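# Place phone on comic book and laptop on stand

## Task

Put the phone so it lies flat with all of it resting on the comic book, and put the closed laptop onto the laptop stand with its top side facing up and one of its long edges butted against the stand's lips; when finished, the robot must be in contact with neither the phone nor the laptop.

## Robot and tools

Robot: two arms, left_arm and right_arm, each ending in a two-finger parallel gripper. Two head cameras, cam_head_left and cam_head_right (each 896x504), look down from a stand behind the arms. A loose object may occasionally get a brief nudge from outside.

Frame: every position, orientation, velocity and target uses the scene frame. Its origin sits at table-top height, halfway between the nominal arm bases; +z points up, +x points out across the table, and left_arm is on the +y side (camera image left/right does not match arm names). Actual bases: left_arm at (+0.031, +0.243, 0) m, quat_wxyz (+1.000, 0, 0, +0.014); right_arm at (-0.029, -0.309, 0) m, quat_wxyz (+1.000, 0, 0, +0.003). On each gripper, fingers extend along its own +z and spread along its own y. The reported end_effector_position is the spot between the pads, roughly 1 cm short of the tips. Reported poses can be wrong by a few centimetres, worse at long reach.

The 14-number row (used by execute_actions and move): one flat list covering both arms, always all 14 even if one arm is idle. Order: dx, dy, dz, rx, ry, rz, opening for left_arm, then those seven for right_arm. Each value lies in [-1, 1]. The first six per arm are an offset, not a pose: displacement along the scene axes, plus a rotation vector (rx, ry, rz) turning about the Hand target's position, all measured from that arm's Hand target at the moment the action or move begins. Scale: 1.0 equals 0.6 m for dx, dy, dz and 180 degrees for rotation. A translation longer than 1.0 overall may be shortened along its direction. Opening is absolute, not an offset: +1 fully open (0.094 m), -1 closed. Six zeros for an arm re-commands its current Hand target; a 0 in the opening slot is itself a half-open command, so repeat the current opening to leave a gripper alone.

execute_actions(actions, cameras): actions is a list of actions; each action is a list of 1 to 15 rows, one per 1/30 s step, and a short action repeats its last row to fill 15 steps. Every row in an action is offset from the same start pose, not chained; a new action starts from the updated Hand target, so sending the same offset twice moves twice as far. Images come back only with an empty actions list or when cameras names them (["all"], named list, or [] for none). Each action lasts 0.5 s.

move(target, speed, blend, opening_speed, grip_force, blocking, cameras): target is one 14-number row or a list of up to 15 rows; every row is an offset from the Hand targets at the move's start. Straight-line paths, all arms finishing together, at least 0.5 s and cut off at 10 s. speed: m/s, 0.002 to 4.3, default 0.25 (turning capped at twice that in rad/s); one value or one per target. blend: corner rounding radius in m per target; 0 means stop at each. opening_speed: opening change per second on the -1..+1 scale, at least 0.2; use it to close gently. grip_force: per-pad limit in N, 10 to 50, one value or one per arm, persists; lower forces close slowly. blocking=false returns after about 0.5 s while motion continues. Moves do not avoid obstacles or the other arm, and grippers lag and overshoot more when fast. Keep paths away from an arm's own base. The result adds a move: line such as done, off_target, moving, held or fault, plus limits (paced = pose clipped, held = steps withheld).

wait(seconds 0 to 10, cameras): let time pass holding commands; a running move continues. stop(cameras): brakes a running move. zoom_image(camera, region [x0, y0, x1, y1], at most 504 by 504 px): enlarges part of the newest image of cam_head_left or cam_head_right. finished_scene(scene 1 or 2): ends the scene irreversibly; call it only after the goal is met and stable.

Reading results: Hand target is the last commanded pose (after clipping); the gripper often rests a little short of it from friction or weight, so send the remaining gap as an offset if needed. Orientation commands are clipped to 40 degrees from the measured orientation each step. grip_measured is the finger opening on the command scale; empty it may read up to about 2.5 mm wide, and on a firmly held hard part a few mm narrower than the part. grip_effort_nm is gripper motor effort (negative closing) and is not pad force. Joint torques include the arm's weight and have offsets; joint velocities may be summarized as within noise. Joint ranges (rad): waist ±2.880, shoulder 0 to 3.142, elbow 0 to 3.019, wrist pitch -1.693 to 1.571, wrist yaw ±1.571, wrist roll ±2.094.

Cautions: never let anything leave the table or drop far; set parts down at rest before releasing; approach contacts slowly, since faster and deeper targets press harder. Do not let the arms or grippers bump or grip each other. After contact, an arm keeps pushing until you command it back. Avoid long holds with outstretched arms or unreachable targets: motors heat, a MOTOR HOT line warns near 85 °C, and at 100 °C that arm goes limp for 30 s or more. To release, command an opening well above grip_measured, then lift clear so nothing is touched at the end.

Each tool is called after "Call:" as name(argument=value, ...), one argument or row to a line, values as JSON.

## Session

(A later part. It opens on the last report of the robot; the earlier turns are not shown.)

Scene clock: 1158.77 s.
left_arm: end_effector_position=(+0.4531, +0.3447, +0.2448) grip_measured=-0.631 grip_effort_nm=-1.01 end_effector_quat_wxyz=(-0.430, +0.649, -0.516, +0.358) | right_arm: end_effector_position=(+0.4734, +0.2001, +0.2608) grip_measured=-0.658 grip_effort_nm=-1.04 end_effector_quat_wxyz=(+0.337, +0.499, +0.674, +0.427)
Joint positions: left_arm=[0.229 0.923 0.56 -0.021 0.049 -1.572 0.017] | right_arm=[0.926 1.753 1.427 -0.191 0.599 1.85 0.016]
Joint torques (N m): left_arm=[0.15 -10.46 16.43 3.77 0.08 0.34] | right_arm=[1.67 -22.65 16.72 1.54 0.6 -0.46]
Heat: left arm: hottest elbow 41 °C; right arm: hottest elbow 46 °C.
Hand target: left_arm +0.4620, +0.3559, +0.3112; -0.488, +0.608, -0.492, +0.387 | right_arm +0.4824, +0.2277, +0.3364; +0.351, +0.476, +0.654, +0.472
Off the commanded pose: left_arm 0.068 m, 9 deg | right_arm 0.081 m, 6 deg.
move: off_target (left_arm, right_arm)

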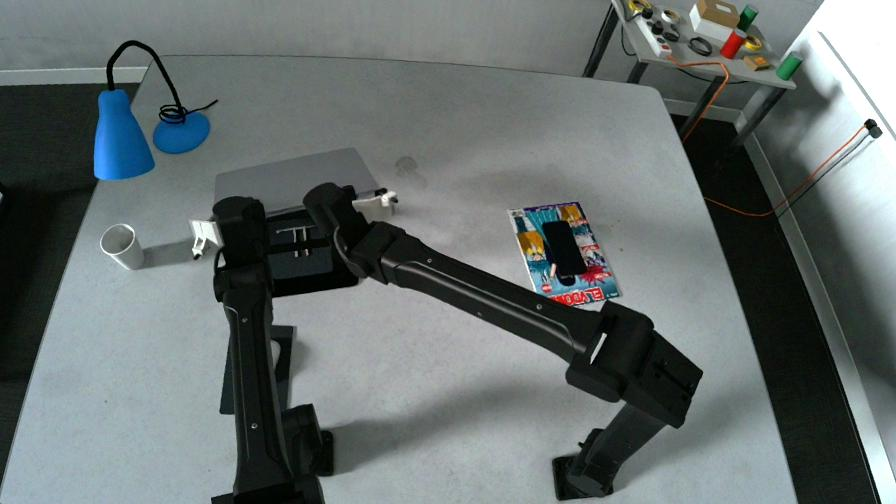

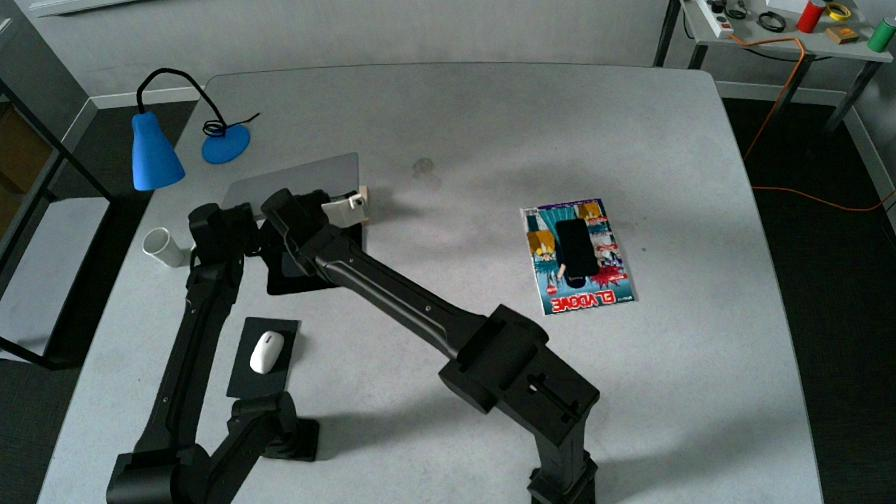

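Call:
move(
  target=[
    [0.0,0.0,-0.05,0,0,0.0,-0.8,0.0,0.0,-0.09,0,0,0.0,-0.8],
  ],
  speed=0.06,
  cameras=["all"],
)

Call:
zoom_image(
  camera="cam_head_left",
  region=[150, 110, 470, 340],
)

Call:
zoom_image(
  camera="cam_head_right",
  region=[150, 110, 470, 340],
)

Scene clock: 1168.73 s.
left_arm: end_effector_position=(+0.4497, +0.3552, +0.2231) grip_measured=-0.631 grip_effort_nm=-1.00 end_effector_quat_wxyz=(-0.434, +0.658, -0.507, +0.350) | right_arm: end_effector_position=(+0.4776, +0.2132, +0.2415) grip_measured=-0.660 grip_effort_nm=-1.04 end_effector_quat_wxyz=(+0.338, +0.493, +0.673, +0.434)
Joint positions: left_arm=[0.251 0.954 0.518 0.047 0.041 -1.576 0.017] | right_arm=[0.932 1.799 1.427 -0.125 0.599 1.838 0.016]
Joint torques (N m): left_arm=[-0.62 -9.99 14.49 4.62 0.41 0.33] | right_arm=[1.2 -22.59 11.37 3.43 0.6 -0.34]
Motor temperatures (°C): left_arm=[22 27 43 24 29 24 29] | right_arm=[26 38 49 25 24 24 30]
Heat: left arm: hottest elbow 43 °C; right arm: hottest elbow 49 °C.
Hand target: left_arm +0.4620, +0.3558, +0.2812; -0.488, +0.608, -0.492, +0.387 | right_arm +0.4825, +0.2276, +0.2825; +0.351, +0.476, +0.654, +0.472
Off the commanded pose: left_arm 0.059 m, 10 deg | right_arm 0.044 m, 5 deg.
move: off_target (left_arm, right_arm)

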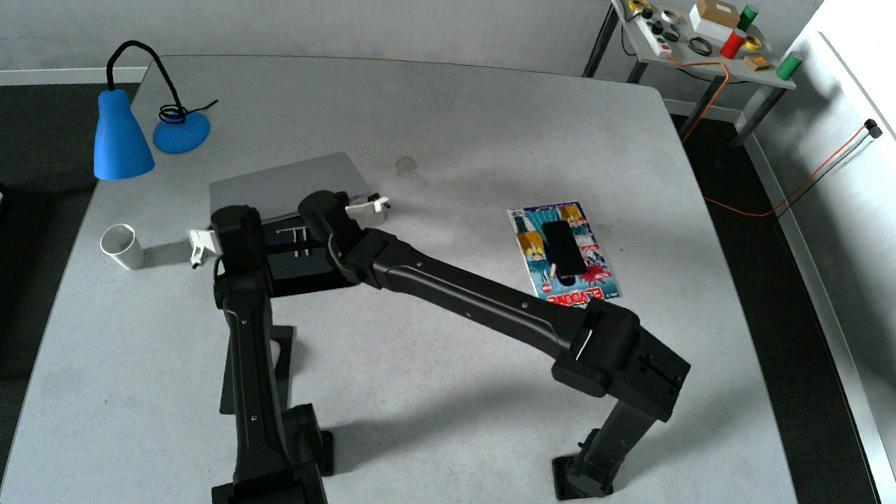

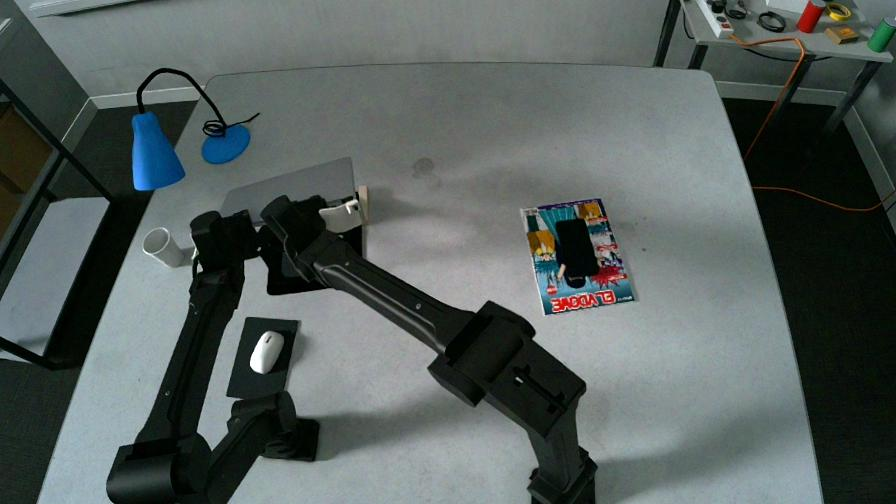

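Scaled by 1.575.

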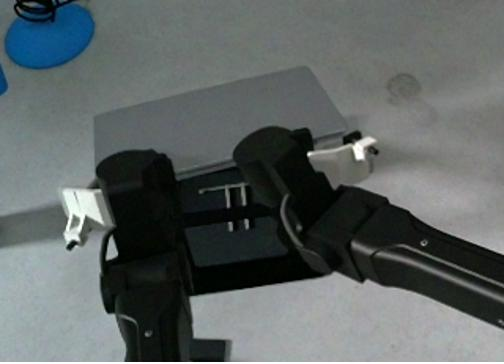

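Scaled by 1.575.

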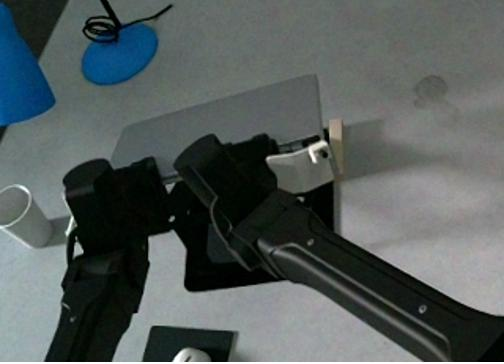

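Call:
move(
  target=[
    [0.0,-0.02,-0.06,0,0,0.0,-0.8,0.0,-0.03,-0.1,0,0,0.0,-0.8],
  ],
  speed=0.06,
  cameras=["all"],
)

Call:
zoom_image(
  camera="cam_head_left",
  region=[150, 110, 470, 340],
)

Call:
zoom_image(
  camera="cam_head_right",
  region=[150, 110, 470, 340],
)

Scene clock: 1173.57 s.
left_arm: end_effector_position=(+0.4420, +0.3502, +0.1853) grip_measured=-0.634 grip_effort_nm=-1.00 end_effector_quat_wxyz=(-0.438, +0.658, -0.508, +0.342) | right_arm: end_effector_position=(+0.4712, +0.2085, +0.1979) grip_measured=-0.660 grip_effort_nm=-1.04 end_effector_quat_wxyz=(+0.333, +0.490, +0.668, +0.451)
Joint positions: left_arm=[0.233 0.998 0.431 0.174 0.011 -1.572 0.017] | right_arm=[0.932 1.824 1.32 0.042 0.583 1.835 0.016]
Joint torques (N m): left_arm=[-3.08 -9.29 14.38 4.86 0.16 0.2] | right_arm=[-0.09 -22.01 9.39 3.29 0.56 -0.4]
Heat: left arm: hottest elbow 43 °C; right arm: hottest elbow 49 °C.
Hand target: left_arm +0.4620, +0.3439, +0.2452; -0.488, +0.608, -0.492, +0.387 | right_arm +0.4824, +0.2095, +0.2224; +0.351, +0.476, +0.654, +0.472
Off the commanded pose: left_arm 0.063 m, 10 deg | right_arm 0.027 m, 4 deg.
move: off_target (left_arm, right_arm)

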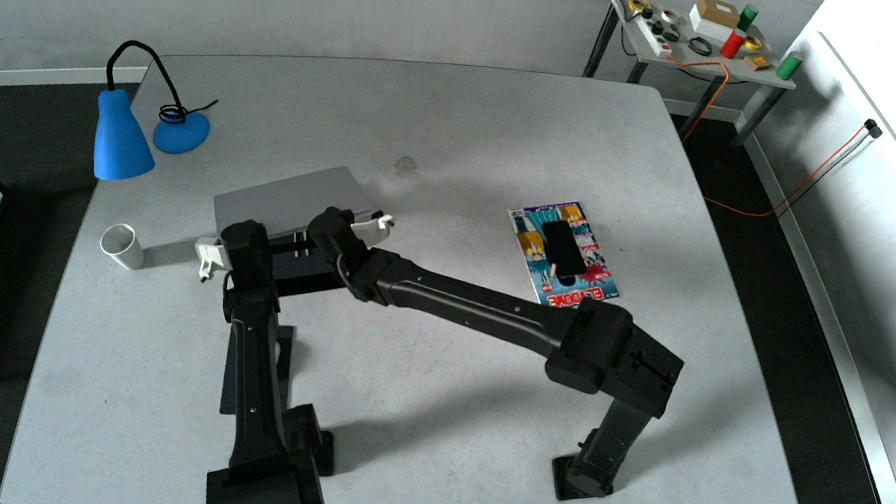

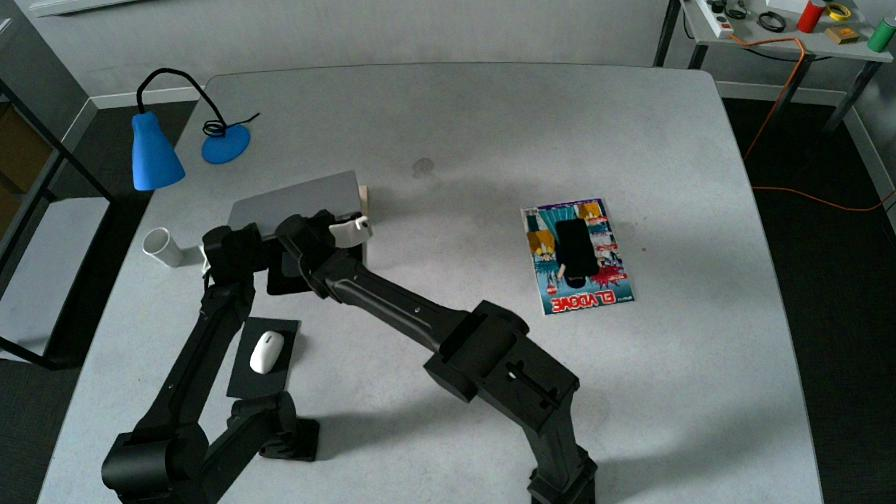

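Scaled by 1.575.

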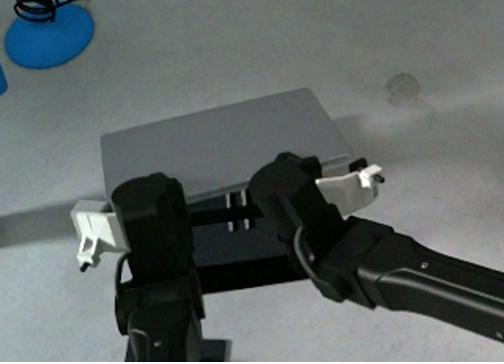

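Scaled by 1.575.

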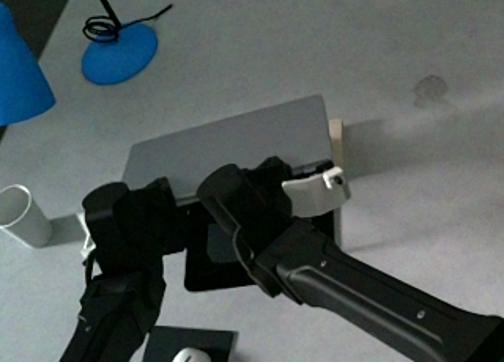

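Call:
move(
  target=[
    [0.035,-0.01,-0.055,0,0,0.0,-0.8,0.025,-0.01,-0.085,0,0,0.0,-0.8],
  ],
  speed=0.06,
  cameras=["all"],
)

Call:
zoom_image(
  camera="cam_head_left",
  region=[180, 140, 420, 300],
)

Call:
zoom_image(
  camera="cam_head_right",
  region=[180, 140, 420, 300],
)

Scene clock: 1182.07 s.
left_arm: end_effector_position=(+0.4602, +0.3450, +0.1591) grip_measured=-0.635 grip_effort_nm=-1.01 end_effector_quat_wxyz=(-0.447, +0.649, -0.511, +0.342) | right_arm: end_effector_position=(+0.4887, +0.2041, +0.1663) grip_measured=-0.660 grip_effort_nm=-1.04 end_effector_quat_wxyz=(+0.332, +0.493, +0.656, +0.466)
Joint positions: left_arm=[0.197 1.137 0.414 0.349 -0.024 -1.566 0.017] | right_arm=[0.904 1.885 1.295 0.17 0.56 1.83 0.016]
Joint torques (N m): left_arm=[-2.78 -10.29 13.37 4.46 0.17 0.11] | right_arm=[-0.03 -20.84 8.4 3.06 0.45 -0.43]
Heat: left arm: hottest elbow 42 °C; right arm: hottest elbow 48 °C.
Hand target: left_arm +0.4830, +0.3377, +0.2121; -0.488, +0.608, -0.492, +0.387 | right_arm +0.4975, +0.2035, +0.1715; +0.351, +0.476, +0.654, +0.472
Off the commanded pose: left_arm 0.058 m, 9 deg | right_arm 0.010 m, 3 deg.
move: off_target (left_arm, right_arm)

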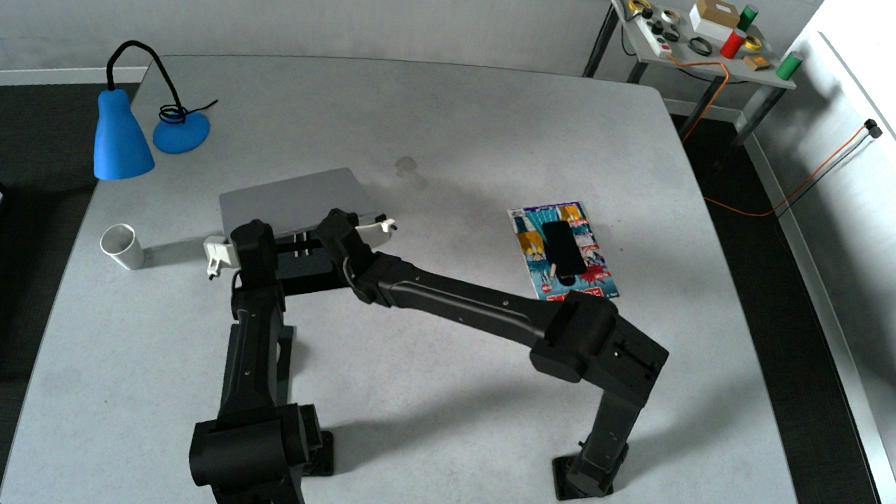

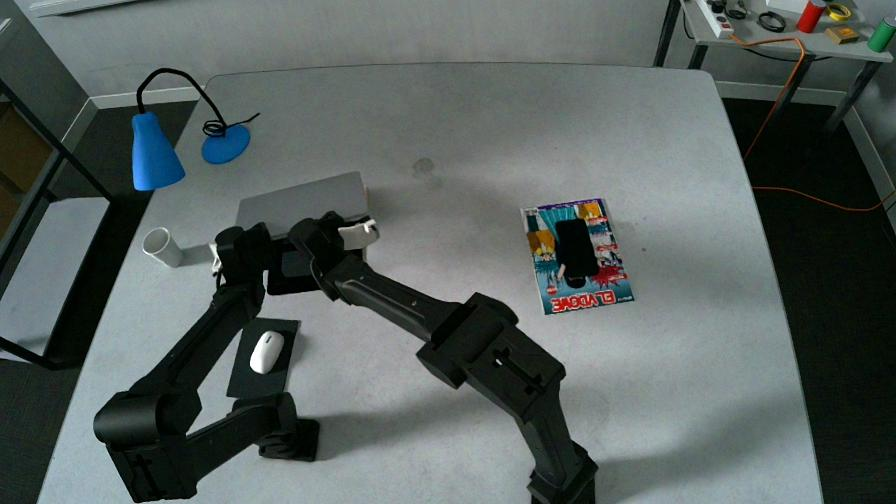

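Scaled by 2.100.

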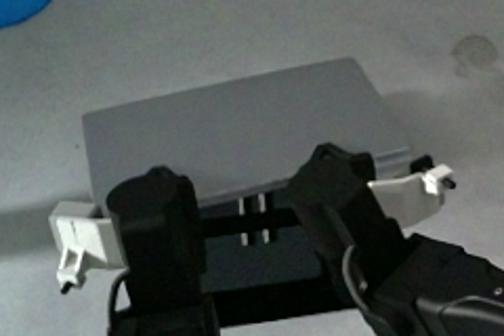

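Scaled by 2.100.

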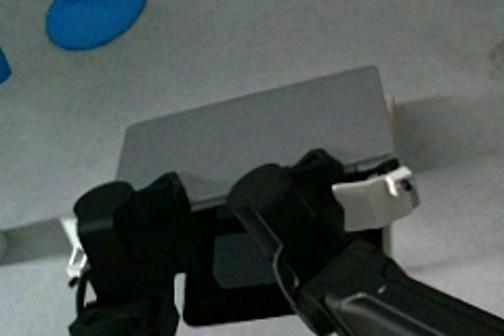

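Call:
move(
  target=[
    [-0.005,-0.005,-0.03,0,0,-0.028,-0.8,-0.035,-0.01,-0.03,0,0,-0.028,-0.8],
  ],
  speed=0.06,
  cameras=["all"],
)

Call:
zoom_image(
  camera="cam_head_left",
  region=[180, 140, 420, 300],
)

Call:
zoom_image(
  camera="cam_head_right",
  region=[180, 140, 420, 300],
)

Scene clock: 1192.60 s.
left_arm: end_effector_position=(+0.4676, +0.3351, +0.1590) grip_measured=-0.635 grip_effort_nm=-1.01 end_effector_quat_wxyz=(-0.439, +0.619, -0.531, +0.378) | right_arm: end_effector_position=(+0.4824, +0.1921, +0.1646) grip_measured=-0.660 grip_effort_nm=-1.04 end_effector_quat_wxyz=(+0.364, +0.515, +0.626, +0.459)
Joint positions: left_arm=[0.215 1.173 0.406 0.429 0.087 -1.541 0.017] | right_arm=[0.924 1.885 1.27 0.201 0.675 1.857 0.016]
Joint torques (N m): left_arm=[-1.2 -8.59 11.47 4.29 0.7 0.17] | right_arm=[1.38 -20.07 7.24 2.44 0.53 -0.16]
Heat: left arm: hottest elbow 42 °C; right arm: hottest elbow 48 °C.
Hand target: left_arm +0.4801, +0.3348, +0.1942; -0.471, +0.586, -0.519, +0.408 | right_arm +0.4764, +0.1977, +0.1535; +0.371, +0.504, +0.632, +0.456
Off the commanded pose: left_arm 0.037 m, 6 deg | right_arm 0.014 m, 2 deg.
move: off_target (left_arm, right_arm)

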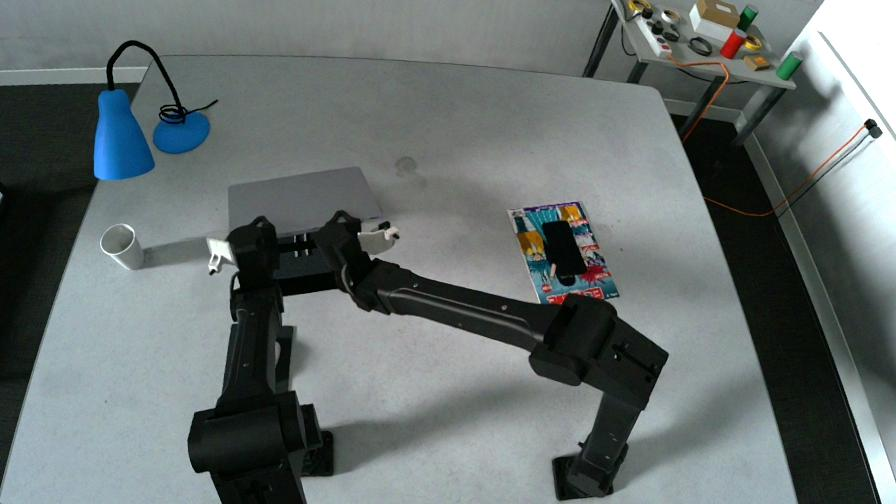

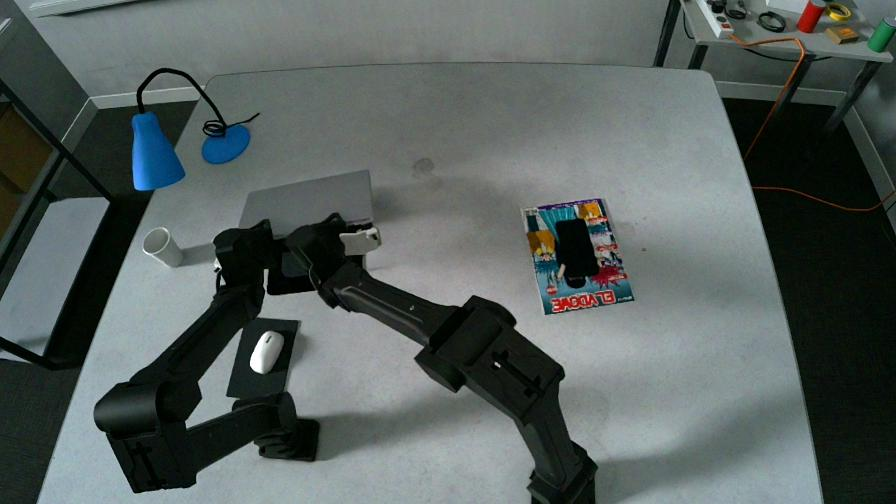

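Scaled by 2.100.

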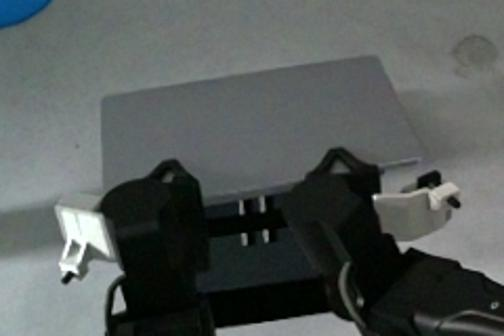

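Scaled by 2.100.

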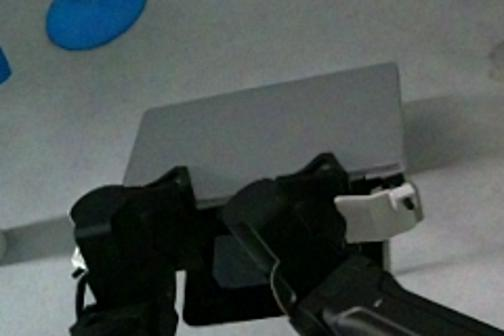

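Call:
move(
  target=[
    [-0.04,0.02,-0.05,-0.0085,0.0436,0,-0.8,-0.04,0.02,-0.05,-0.0085,0.0436,0,-0.8],
  ],
  speed=0.06,
  cameras=["all"],
)

Call:
zoom_image(
  camera="cam_head_left",
  region=[180, 140, 420, 300],
)

Call:
zoom_image(
  camera="cam_head_right",
  region=[180, 140, 420, 300],
)

Scene clock: 1199.90 s.
left_arm: end_effector_position=(+0.4584, +0.3344, +0.1529) grip_measured=-0.637 grip_effort_nm=-1.01 end_effector_quat_wxyz=(-0.415, +0.618, -0.554, +0.373) | right_arm: end_effector_position=(+0.4669, +0.1896, +0.1553) grip_measured=-0.662 grip_effort_nm=-1.04 end_effector_quat_wxyz=(+0.343, +0.543, +0.634, +0.432)
Joint positions: left_arm=[0.244 1.141 0.406 0.344 0.153 -1.509 0.017] | right_arm=[0.94 1.865 1.275 0.06 0.681 1.961 0.016]
Joint torques (N m): left_arm=[1.03 -9.05 10.3 1.44 0.4 0.1] | right_arm=[2.67 -17.32 8.85 0.4 -0.13 0.04]
Heat: left arm: hottest elbow 41 °C; right arm: hottest elbow 47 °C.
Hand target: left_arm +0.4559, +0.3468, +0.1642; -0.426, +0.619, -0.544, +0.374 | right_arm +0.4525, +0.2096, +0.1235; +0.334, +0.529, +0.662, +0.412
Off the commanded pose: left_arm 0.017 m, 2 deg | right_arm 0.040 m, 4 deg.
move: off_target (left_arm, right_arm)

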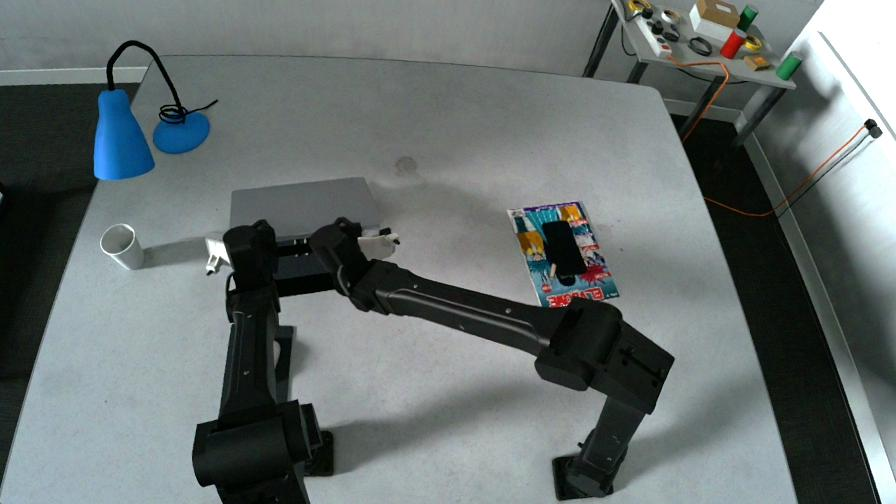

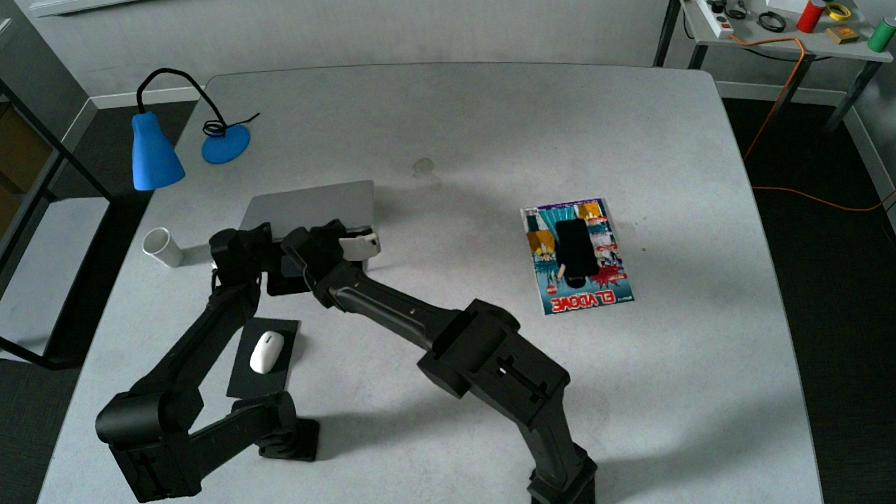

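Scaled by 2.100.

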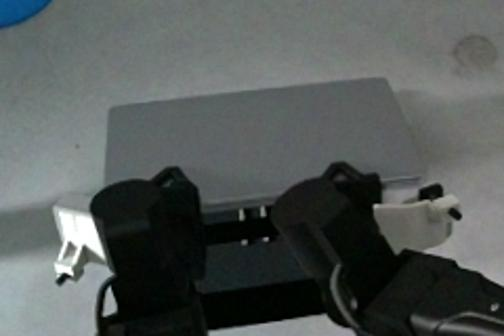

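Scaled by 2.100.

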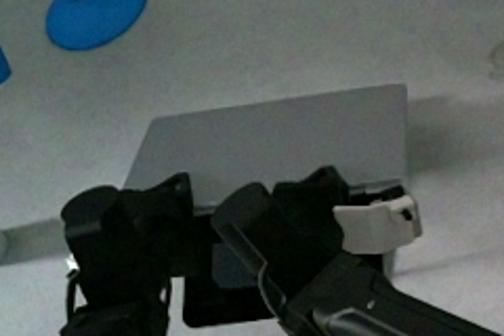

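Call:
move(
  target=[
    [0,0.01,-0.015,-0.011,0.055,0,-0.8,0.01,0.01,0.03,-0.011,0.055,0,-0.8],
  ],
  speed=0.06,
  cameras=["all"],
)

Call:
zoom_image(
  camera="cam_head_left",
  region=[180, 140, 420, 300],
)

Call:
zoom_image(
  camera="cam_head_right",
  region=[180, 140, 420, 300],
)

Scene clock: 1211.97 s.
left_arm: end_effector_position=(+0.4495, +0.3418, +0.1383) grip_measured=-0.637 grip_effort_nm=-1.00 end_effector_quat_wxyz=(-0.353, +0.660, -0.577, +0.326) | right_arm: end_effector_position=(+0.4589, +0.1980, +0.1520) grip_measured=-0.662 grip_effort_nm=-1.04 end_effector_quat_wxyz=(+0.293, +0.567, +0.679, +0.363)
Joint positions: left_arm=[0.27 1.118 0.477 0.065 0.162 -1.494 0.017] | right_arm=[0.94 1.865 1.398 -0.286 0.596 2.071 0.016]
Joint torques (N m): left_arm=[0.03 -8.64 12.93 1.37 0.17 0.2] | right_arm=[1.26 -18.73 11.41 0.38 -0.37 -0.01]
Heat: left arm: hottest elbow 40 °C; right arm: hottest elbow 45 °C.
Hand target: left_arm +0.4560, +0.3528, +0.1552; -0.367, +0.656, -0.572, +0.328 | right_arm +0.4585, +0.2156, +0.1415; +0.285, +0.557, +0.695, +0.354
Off the commanded pose: left_arm 0.021 m, 2 deg | right_arm 0.020 m, 3 deg.
move: off_target (left_arm, right_arm)

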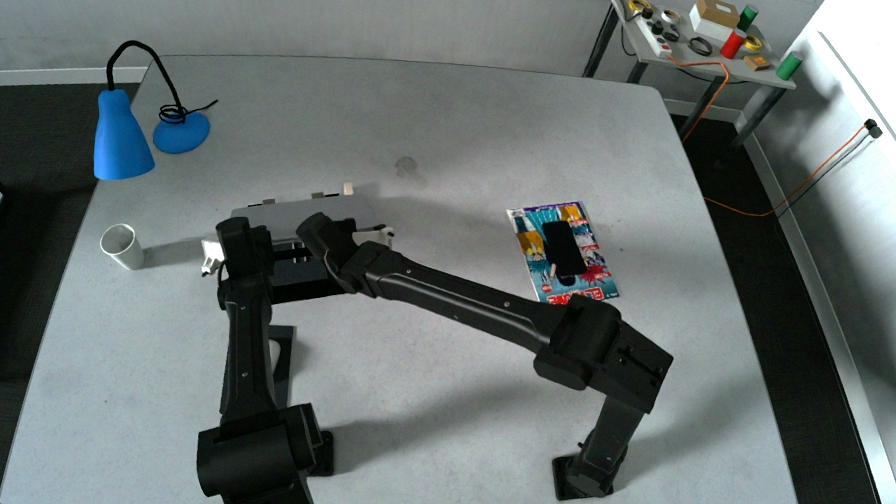

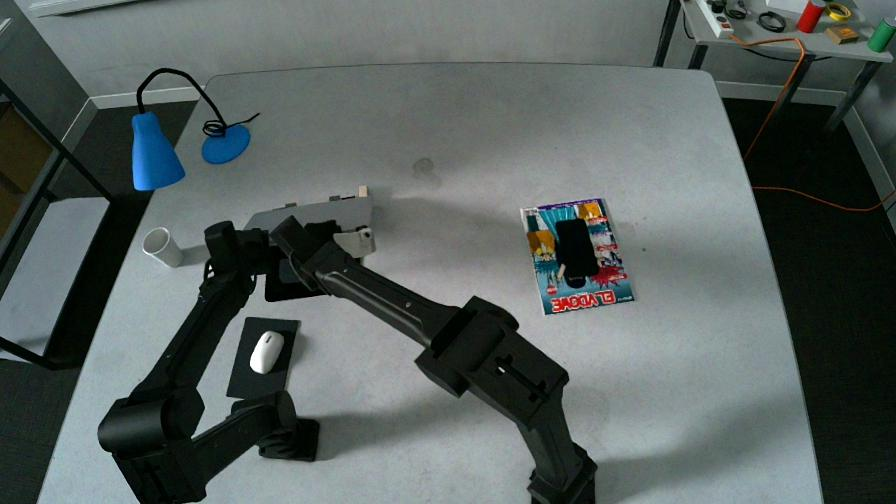

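Scaled by 2.100.

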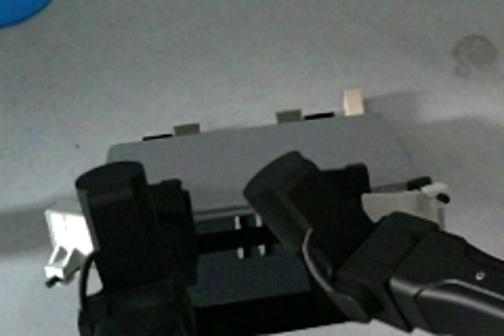

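Scaled by 2.100.

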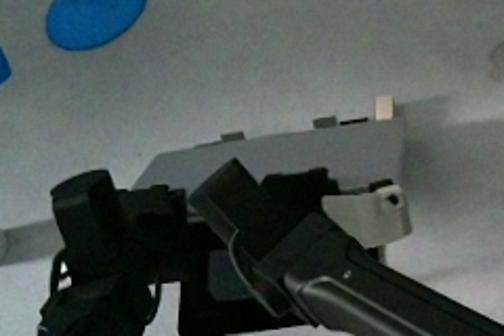

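Call:
move(
  target=[
    [0.03,0.008,-0.012,0,0,0,-0.8,0.03,0.008,-0.012,0,0,0,-0.8],
  ],
  speed=0.05,
  cameras=["all"],
)

Call:
zoom_image(
  camera="cam_head_left",
  region=[180, 140, 420, 300],
)

Call:
zoom_image(
  camera="cam_head_right",
  region=[180, 140, 420, 300],
)

Scene clock: 1217.33 s.
left_arm: end_effector_position=(+0.4519, +0.3439, +0.1378) grip_measured=-0.637 grip_effort_nm=-1.01 end_effector_quat_wxyz=(-0.352, +0.663, -0.574, +0.326) | right_arm: end_effector_position=(+0.4648, +0.2006, +0.1508) grip_measured=-0.662 grip_effort_nm=-1.04 end_effector_quat_wxyz=(+0.290, +0.564, +0.683, +0.361)
Joint positions: left_arm=[0.272 1.128 0.484 0.065 0.161 -1.5 0.017] | right_arm=[0.932 1.878 1.416 -0.291 0.582 2.06 0.016]
Joint torques (N m): left_arm=[-0.5 -2.9 14.6 2.63 0.13 0.26] | right_arm=[0.5 -16.85 12.97 0.83 -0.36 -0.1]
Heat: left arm: hottest elbow 40 °C; right arm: hottest elbow 45 °C.
Hand target: left_arm +0.4740, +0.3576, +0.1479; -0.367, +0.656, -0.572, +0.328 | right_arm +0.4764, +0.2205, +0.1344; +0.285, +0.557, +0.695, +0.354
Off the commanded pose: left_arm 0.028 m, 2 deg | right_arm 0.028 m, 2 deg.
move: off_target (left_arm, right_arm)

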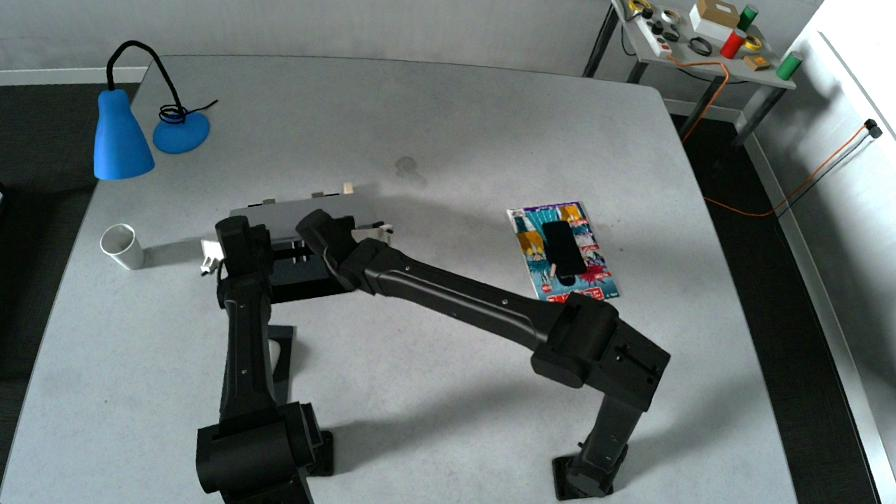

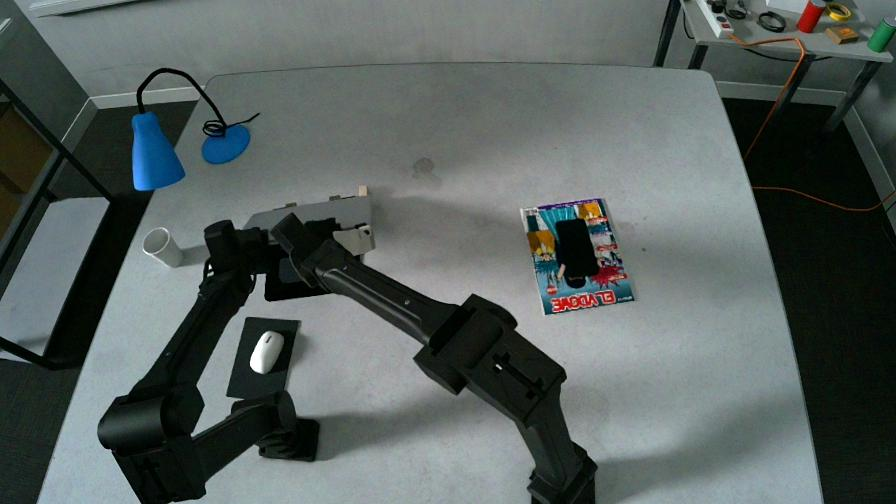

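Scaled by 2.100.

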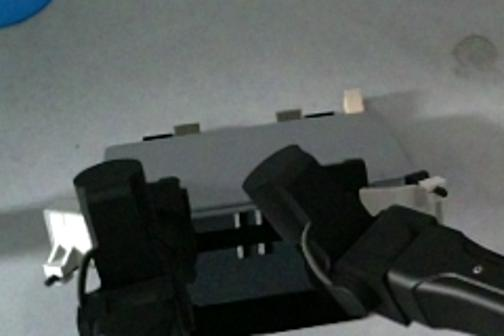

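Scaled by 2.100.

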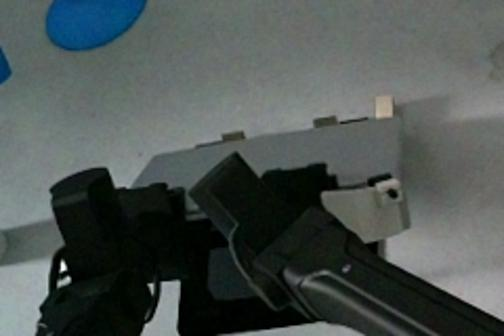

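Call:
move(
  target=[
    [0.01,0.0,-0.04,0.005,-0.025,0,-0.8,0.01,0.0,-0.03,0.005,-0.025,0,-0.8],
  ],
  speed=0.05,
  cameras=["all"],
)

Call:
zoom_image(
  camera="cam_head_left",
  region=[180, 140, 420, 300],
)

Call:
zoom_image(
  camera="cam_head_right",
  region=[180, 140, 420, 300],
)

Scene clock: 1222.80 s.
left_arm: end_effector_position=(+0.4756, +0.3557, +0.1477) grip_measured=-0.636 grip_effort_nm=-1.01 end_effector_quat_wxyz=(-0.403, +0.632, -0.563, +0.349) | right_arm: end_effector_position=(+0.4836, +0.2121, +0.1519) grip_measured=-0.662 grip_effort_nm=-1.04 end_effector_quat_wxyz=(+0.307, +0.559, +0.655, +0.405)
Joint positions: left_arm=[0.283 1.209 0.484 0.272 0.165 -1.477 0.017] | right_arm=[0.927 1.918 1.416 -0.13 0.612 2.026 0.016]
Joint torques (N m): left_arm=[-1.26 -2.43 8.2 4.15 0.1 -0.08] | right_arm=[0.97 -18.2 8.95 0.95 -0.21 -0.18]
Heat: left arm: hottest elbow 40 °C; right arm: hottest elbow 46 °C.
Hand target: left_arm +0.4800, +0.3575, +0.1239; -0.394, +0.640, -0.560, +0.349 | right_arm +0.4824, +0.2203, +0.1162; +0.307, +0.545, +0.681, +0.380
Off the commanded pose: left_arm 0.024 m, 1 deg | right_arm 0.037 m, 4 deg.
move: off_target (left_arm, right_arm)

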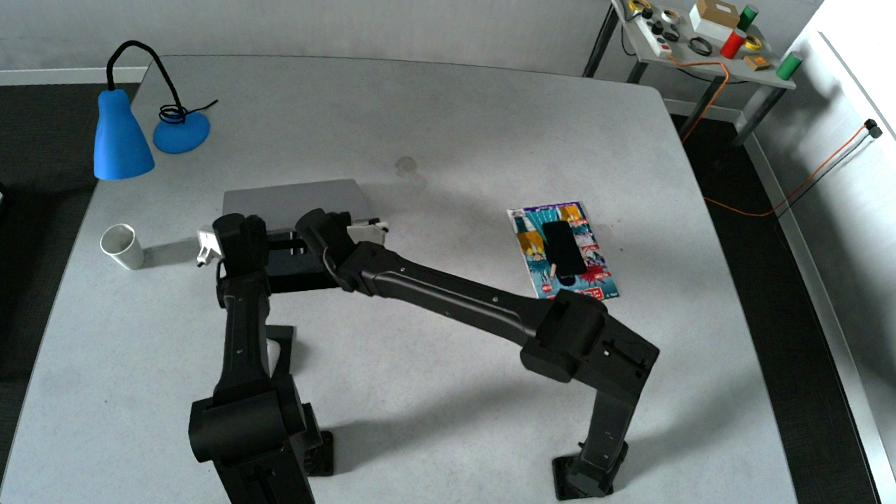

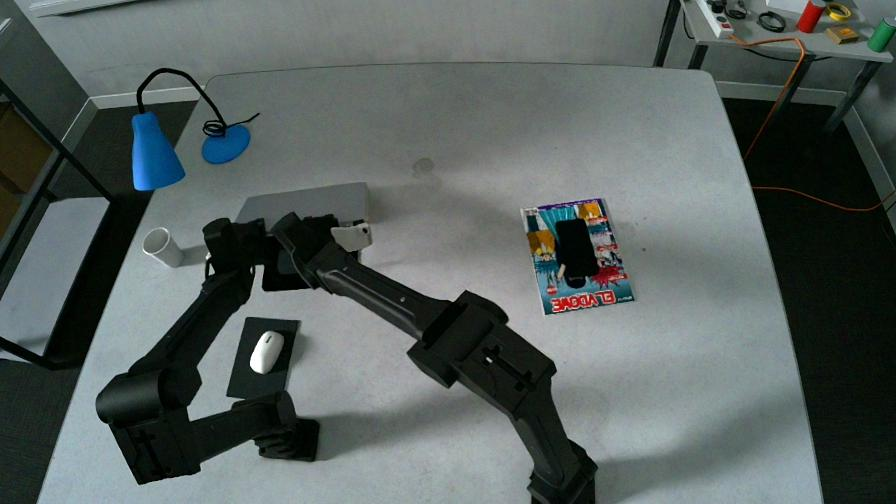

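Scaled by 2.100.

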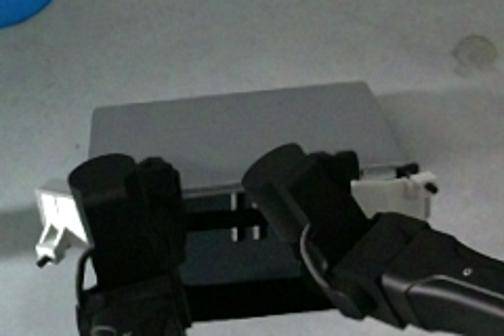

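Scaled by 2.100.

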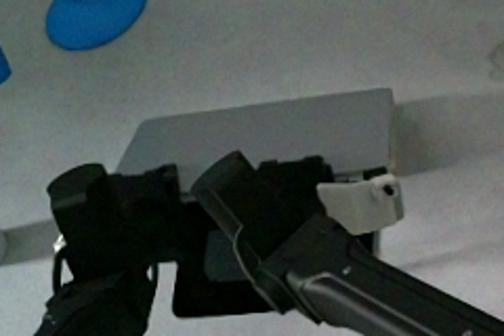

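Call:
move(
  target=[
    [-0.075,-0.01,0.10,-0.006,0.03,0,-0.8,-0.059,-0.005,0.115,-0.006,0.03,0,-0.8],
  ],
  speed=0.06,
  cameras=["all"],
)

Call:
zoom_image(
  camera="cam_head_left",
  region=[180, 140, 420, 300],
)

Call:
zoom_image(
  camera="cam_head_right",
  region=[180, 140, 420, 300],
)

Scene clock: 1236.97 s.
left_arm: end_effector_position=(+0.4257, +0.3469, +0.1433) grip_measured=-0.636 grip_effort_nm=-1.01 end_effector_quat_wxyz=(-0.331, +0.679, -0.581, +0.303) | right_arm: end_effector_position=(+0.4439, +0.2014, +0.1572) grip_measured=-0.662 grip_effort_nm=-1.04 end_effector_quat_wxyz=(+0.282, +0.562, +0.703, +0.332)
Joint positions: left_arm=[0.301 1.031 0.486 -0.106 0.166 -1.48 0.017] | right_arm=[0.956 1.853 1.435 -0.415 0.577 2.082 0.016]
Joint torques (N m): left_arm=[-0.44 -10.93 14.3 1.48 0.65 0.21] | right_arm=[1.08 -21.89 12.59 0.16 0.38 0.1]
Heat: left arm: hottest elbow 39 °C; right arm: hottest elbow 46 °C.
Hand target: left_arm +0.4350, +0.3516, +0.1839; -0.361, +0.659, -0.575, +0.324 | right_arm +0.4471, +0.2174, +0.1853; +0.280, +0.559, +0.698, +0.348
Off the commanded pose: left_arm 0.042 m, 5 deg | right_arm 0.032 m, 2 deg.
move: off_target (left_arm, right_arm)

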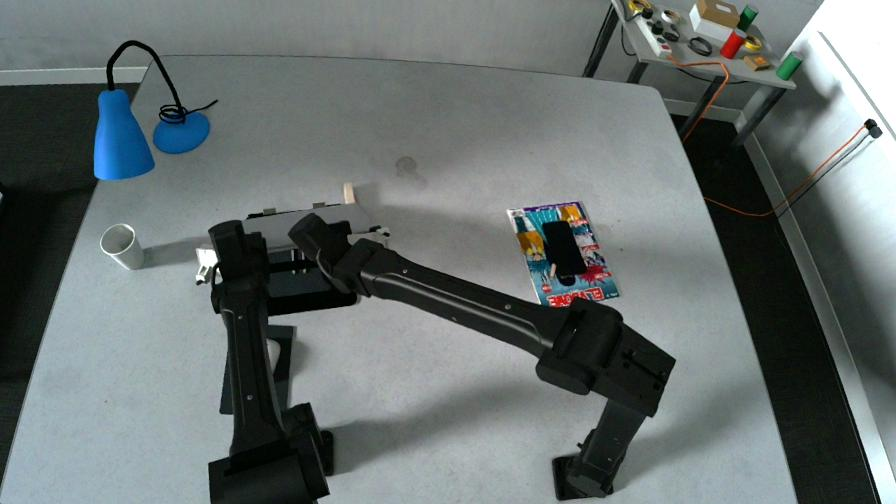

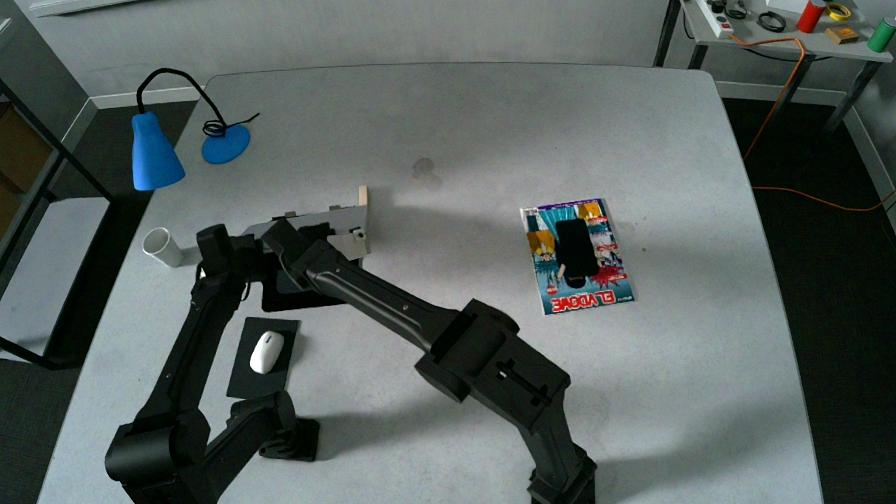

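Scaled by 2.100.

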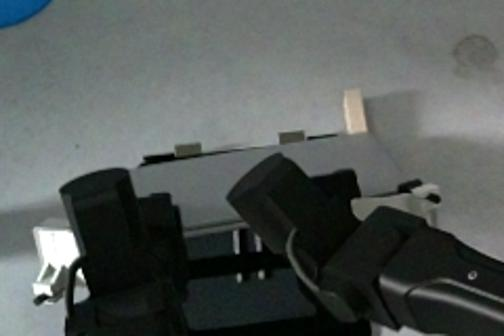

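Scaled by 2.100.

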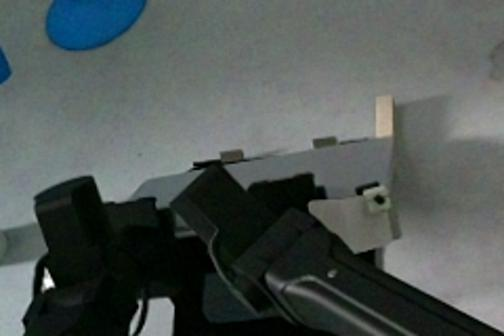

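Call:
zoom_image(
  camera="cam_head_left",
  region=[190, 170, 390, 310],
)

Call:
zoom_image(
  camera="cam_head_right",
  region=[190, 170, 390, 310],
)

Scaled by 2.520.

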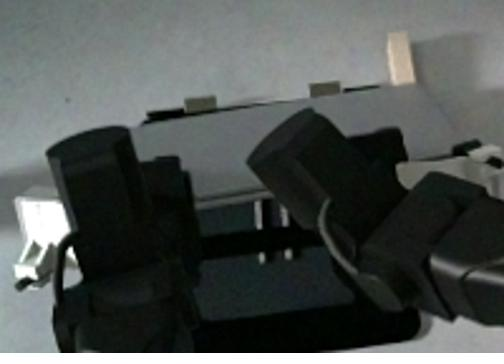

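Scaled by 2.520.

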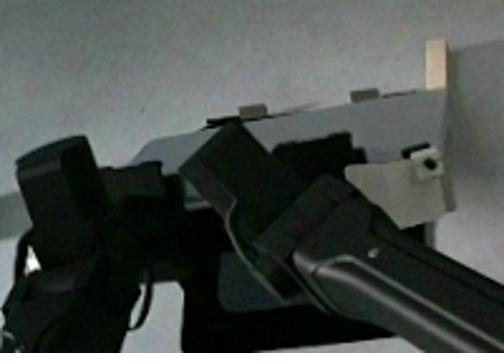

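Call:
move(
  target=[
    [-0.033,-0.003,-0.065,0.0095,-0.049,0,-0.8,-0.025,-0.003,-0.067,0.0095,-0.049,0,-0.8],
  ],
  speed=0.04,
  cameras=["all"],
)

Call:
zoom_image(
  camera="cam_head_left",
  region=[190, 170, 390, 310],
)

Call:
zoom_image(
  camera="cam_head_right",
  region=[190, 170, 390, 310],
)

Scene clock: 1251.70 s.
left_arm: end_effector_position=(+0.4206, +0.3511, +0.1488) grip_measured=-0.636 grip_effort_nm=-1.01 end_effector_quat_wxyz=(-0.409, +0.637, -0.549, +0.355) | right_arm: end_effector_position=(+0.4377, +0.2073, +0.1550) grip_measured=-0.662 grip_effort_nm=-1.04 end_effector_quat_wxyz=(+0.325, +0.550, +0.656, +0.403)
Joint positions: left_arm=[0.325 1.02 0.351 0.234 0.191 -1.487 0.017] | right_arm=[0.992 1.853 1.318 -0.112 0.69 2.038 0.016]
Joint torques (N m): left_arm=[-0.21 -6.07 6.9 3.58 1.06 0.2] | right_arm=[1.32 -19.96 7.9 1.8 -0.02 -0.16]
Heat: left arm: hottest elbow 39 °C; right arm: hottest elbow 49 °C.
Hand target: left_arm +0.4151, +0.3499, +0.1449; -0.414, +0.627, -0.550, +0.365 | right_arm +0.4320, +0.2155, +0.1449; +0.325, +0.535, +0.669, +0.400
Off the commanded pose: left_arm 0.007 m, 2 deg | right_arm 0.014 m, 2 deg.
move: off_target (right_arm)

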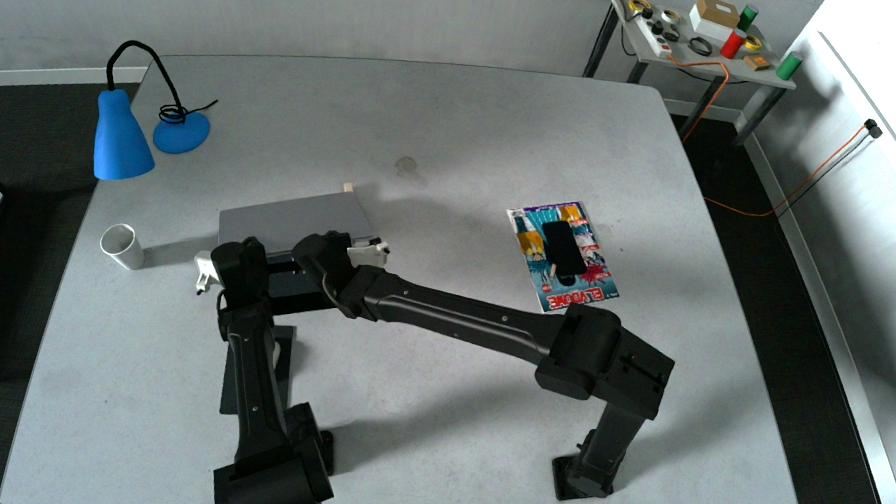

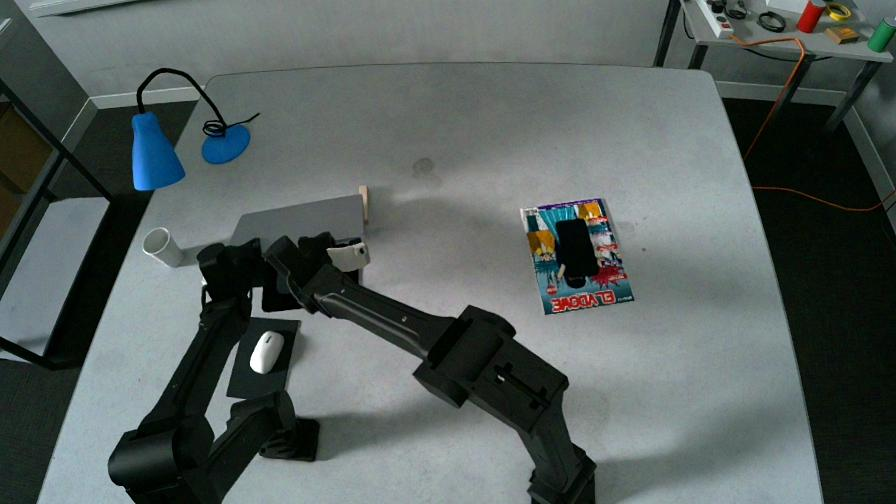

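Scaled by 2.520.

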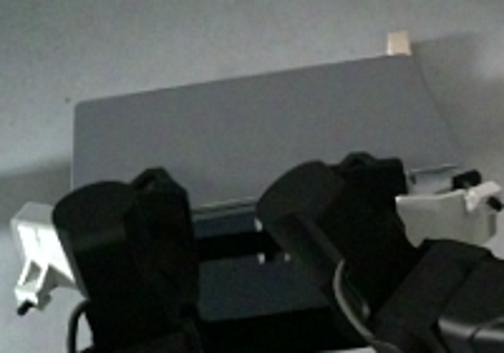

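Scaled by 2.520.

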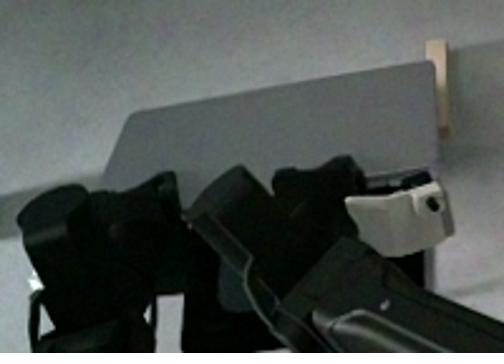

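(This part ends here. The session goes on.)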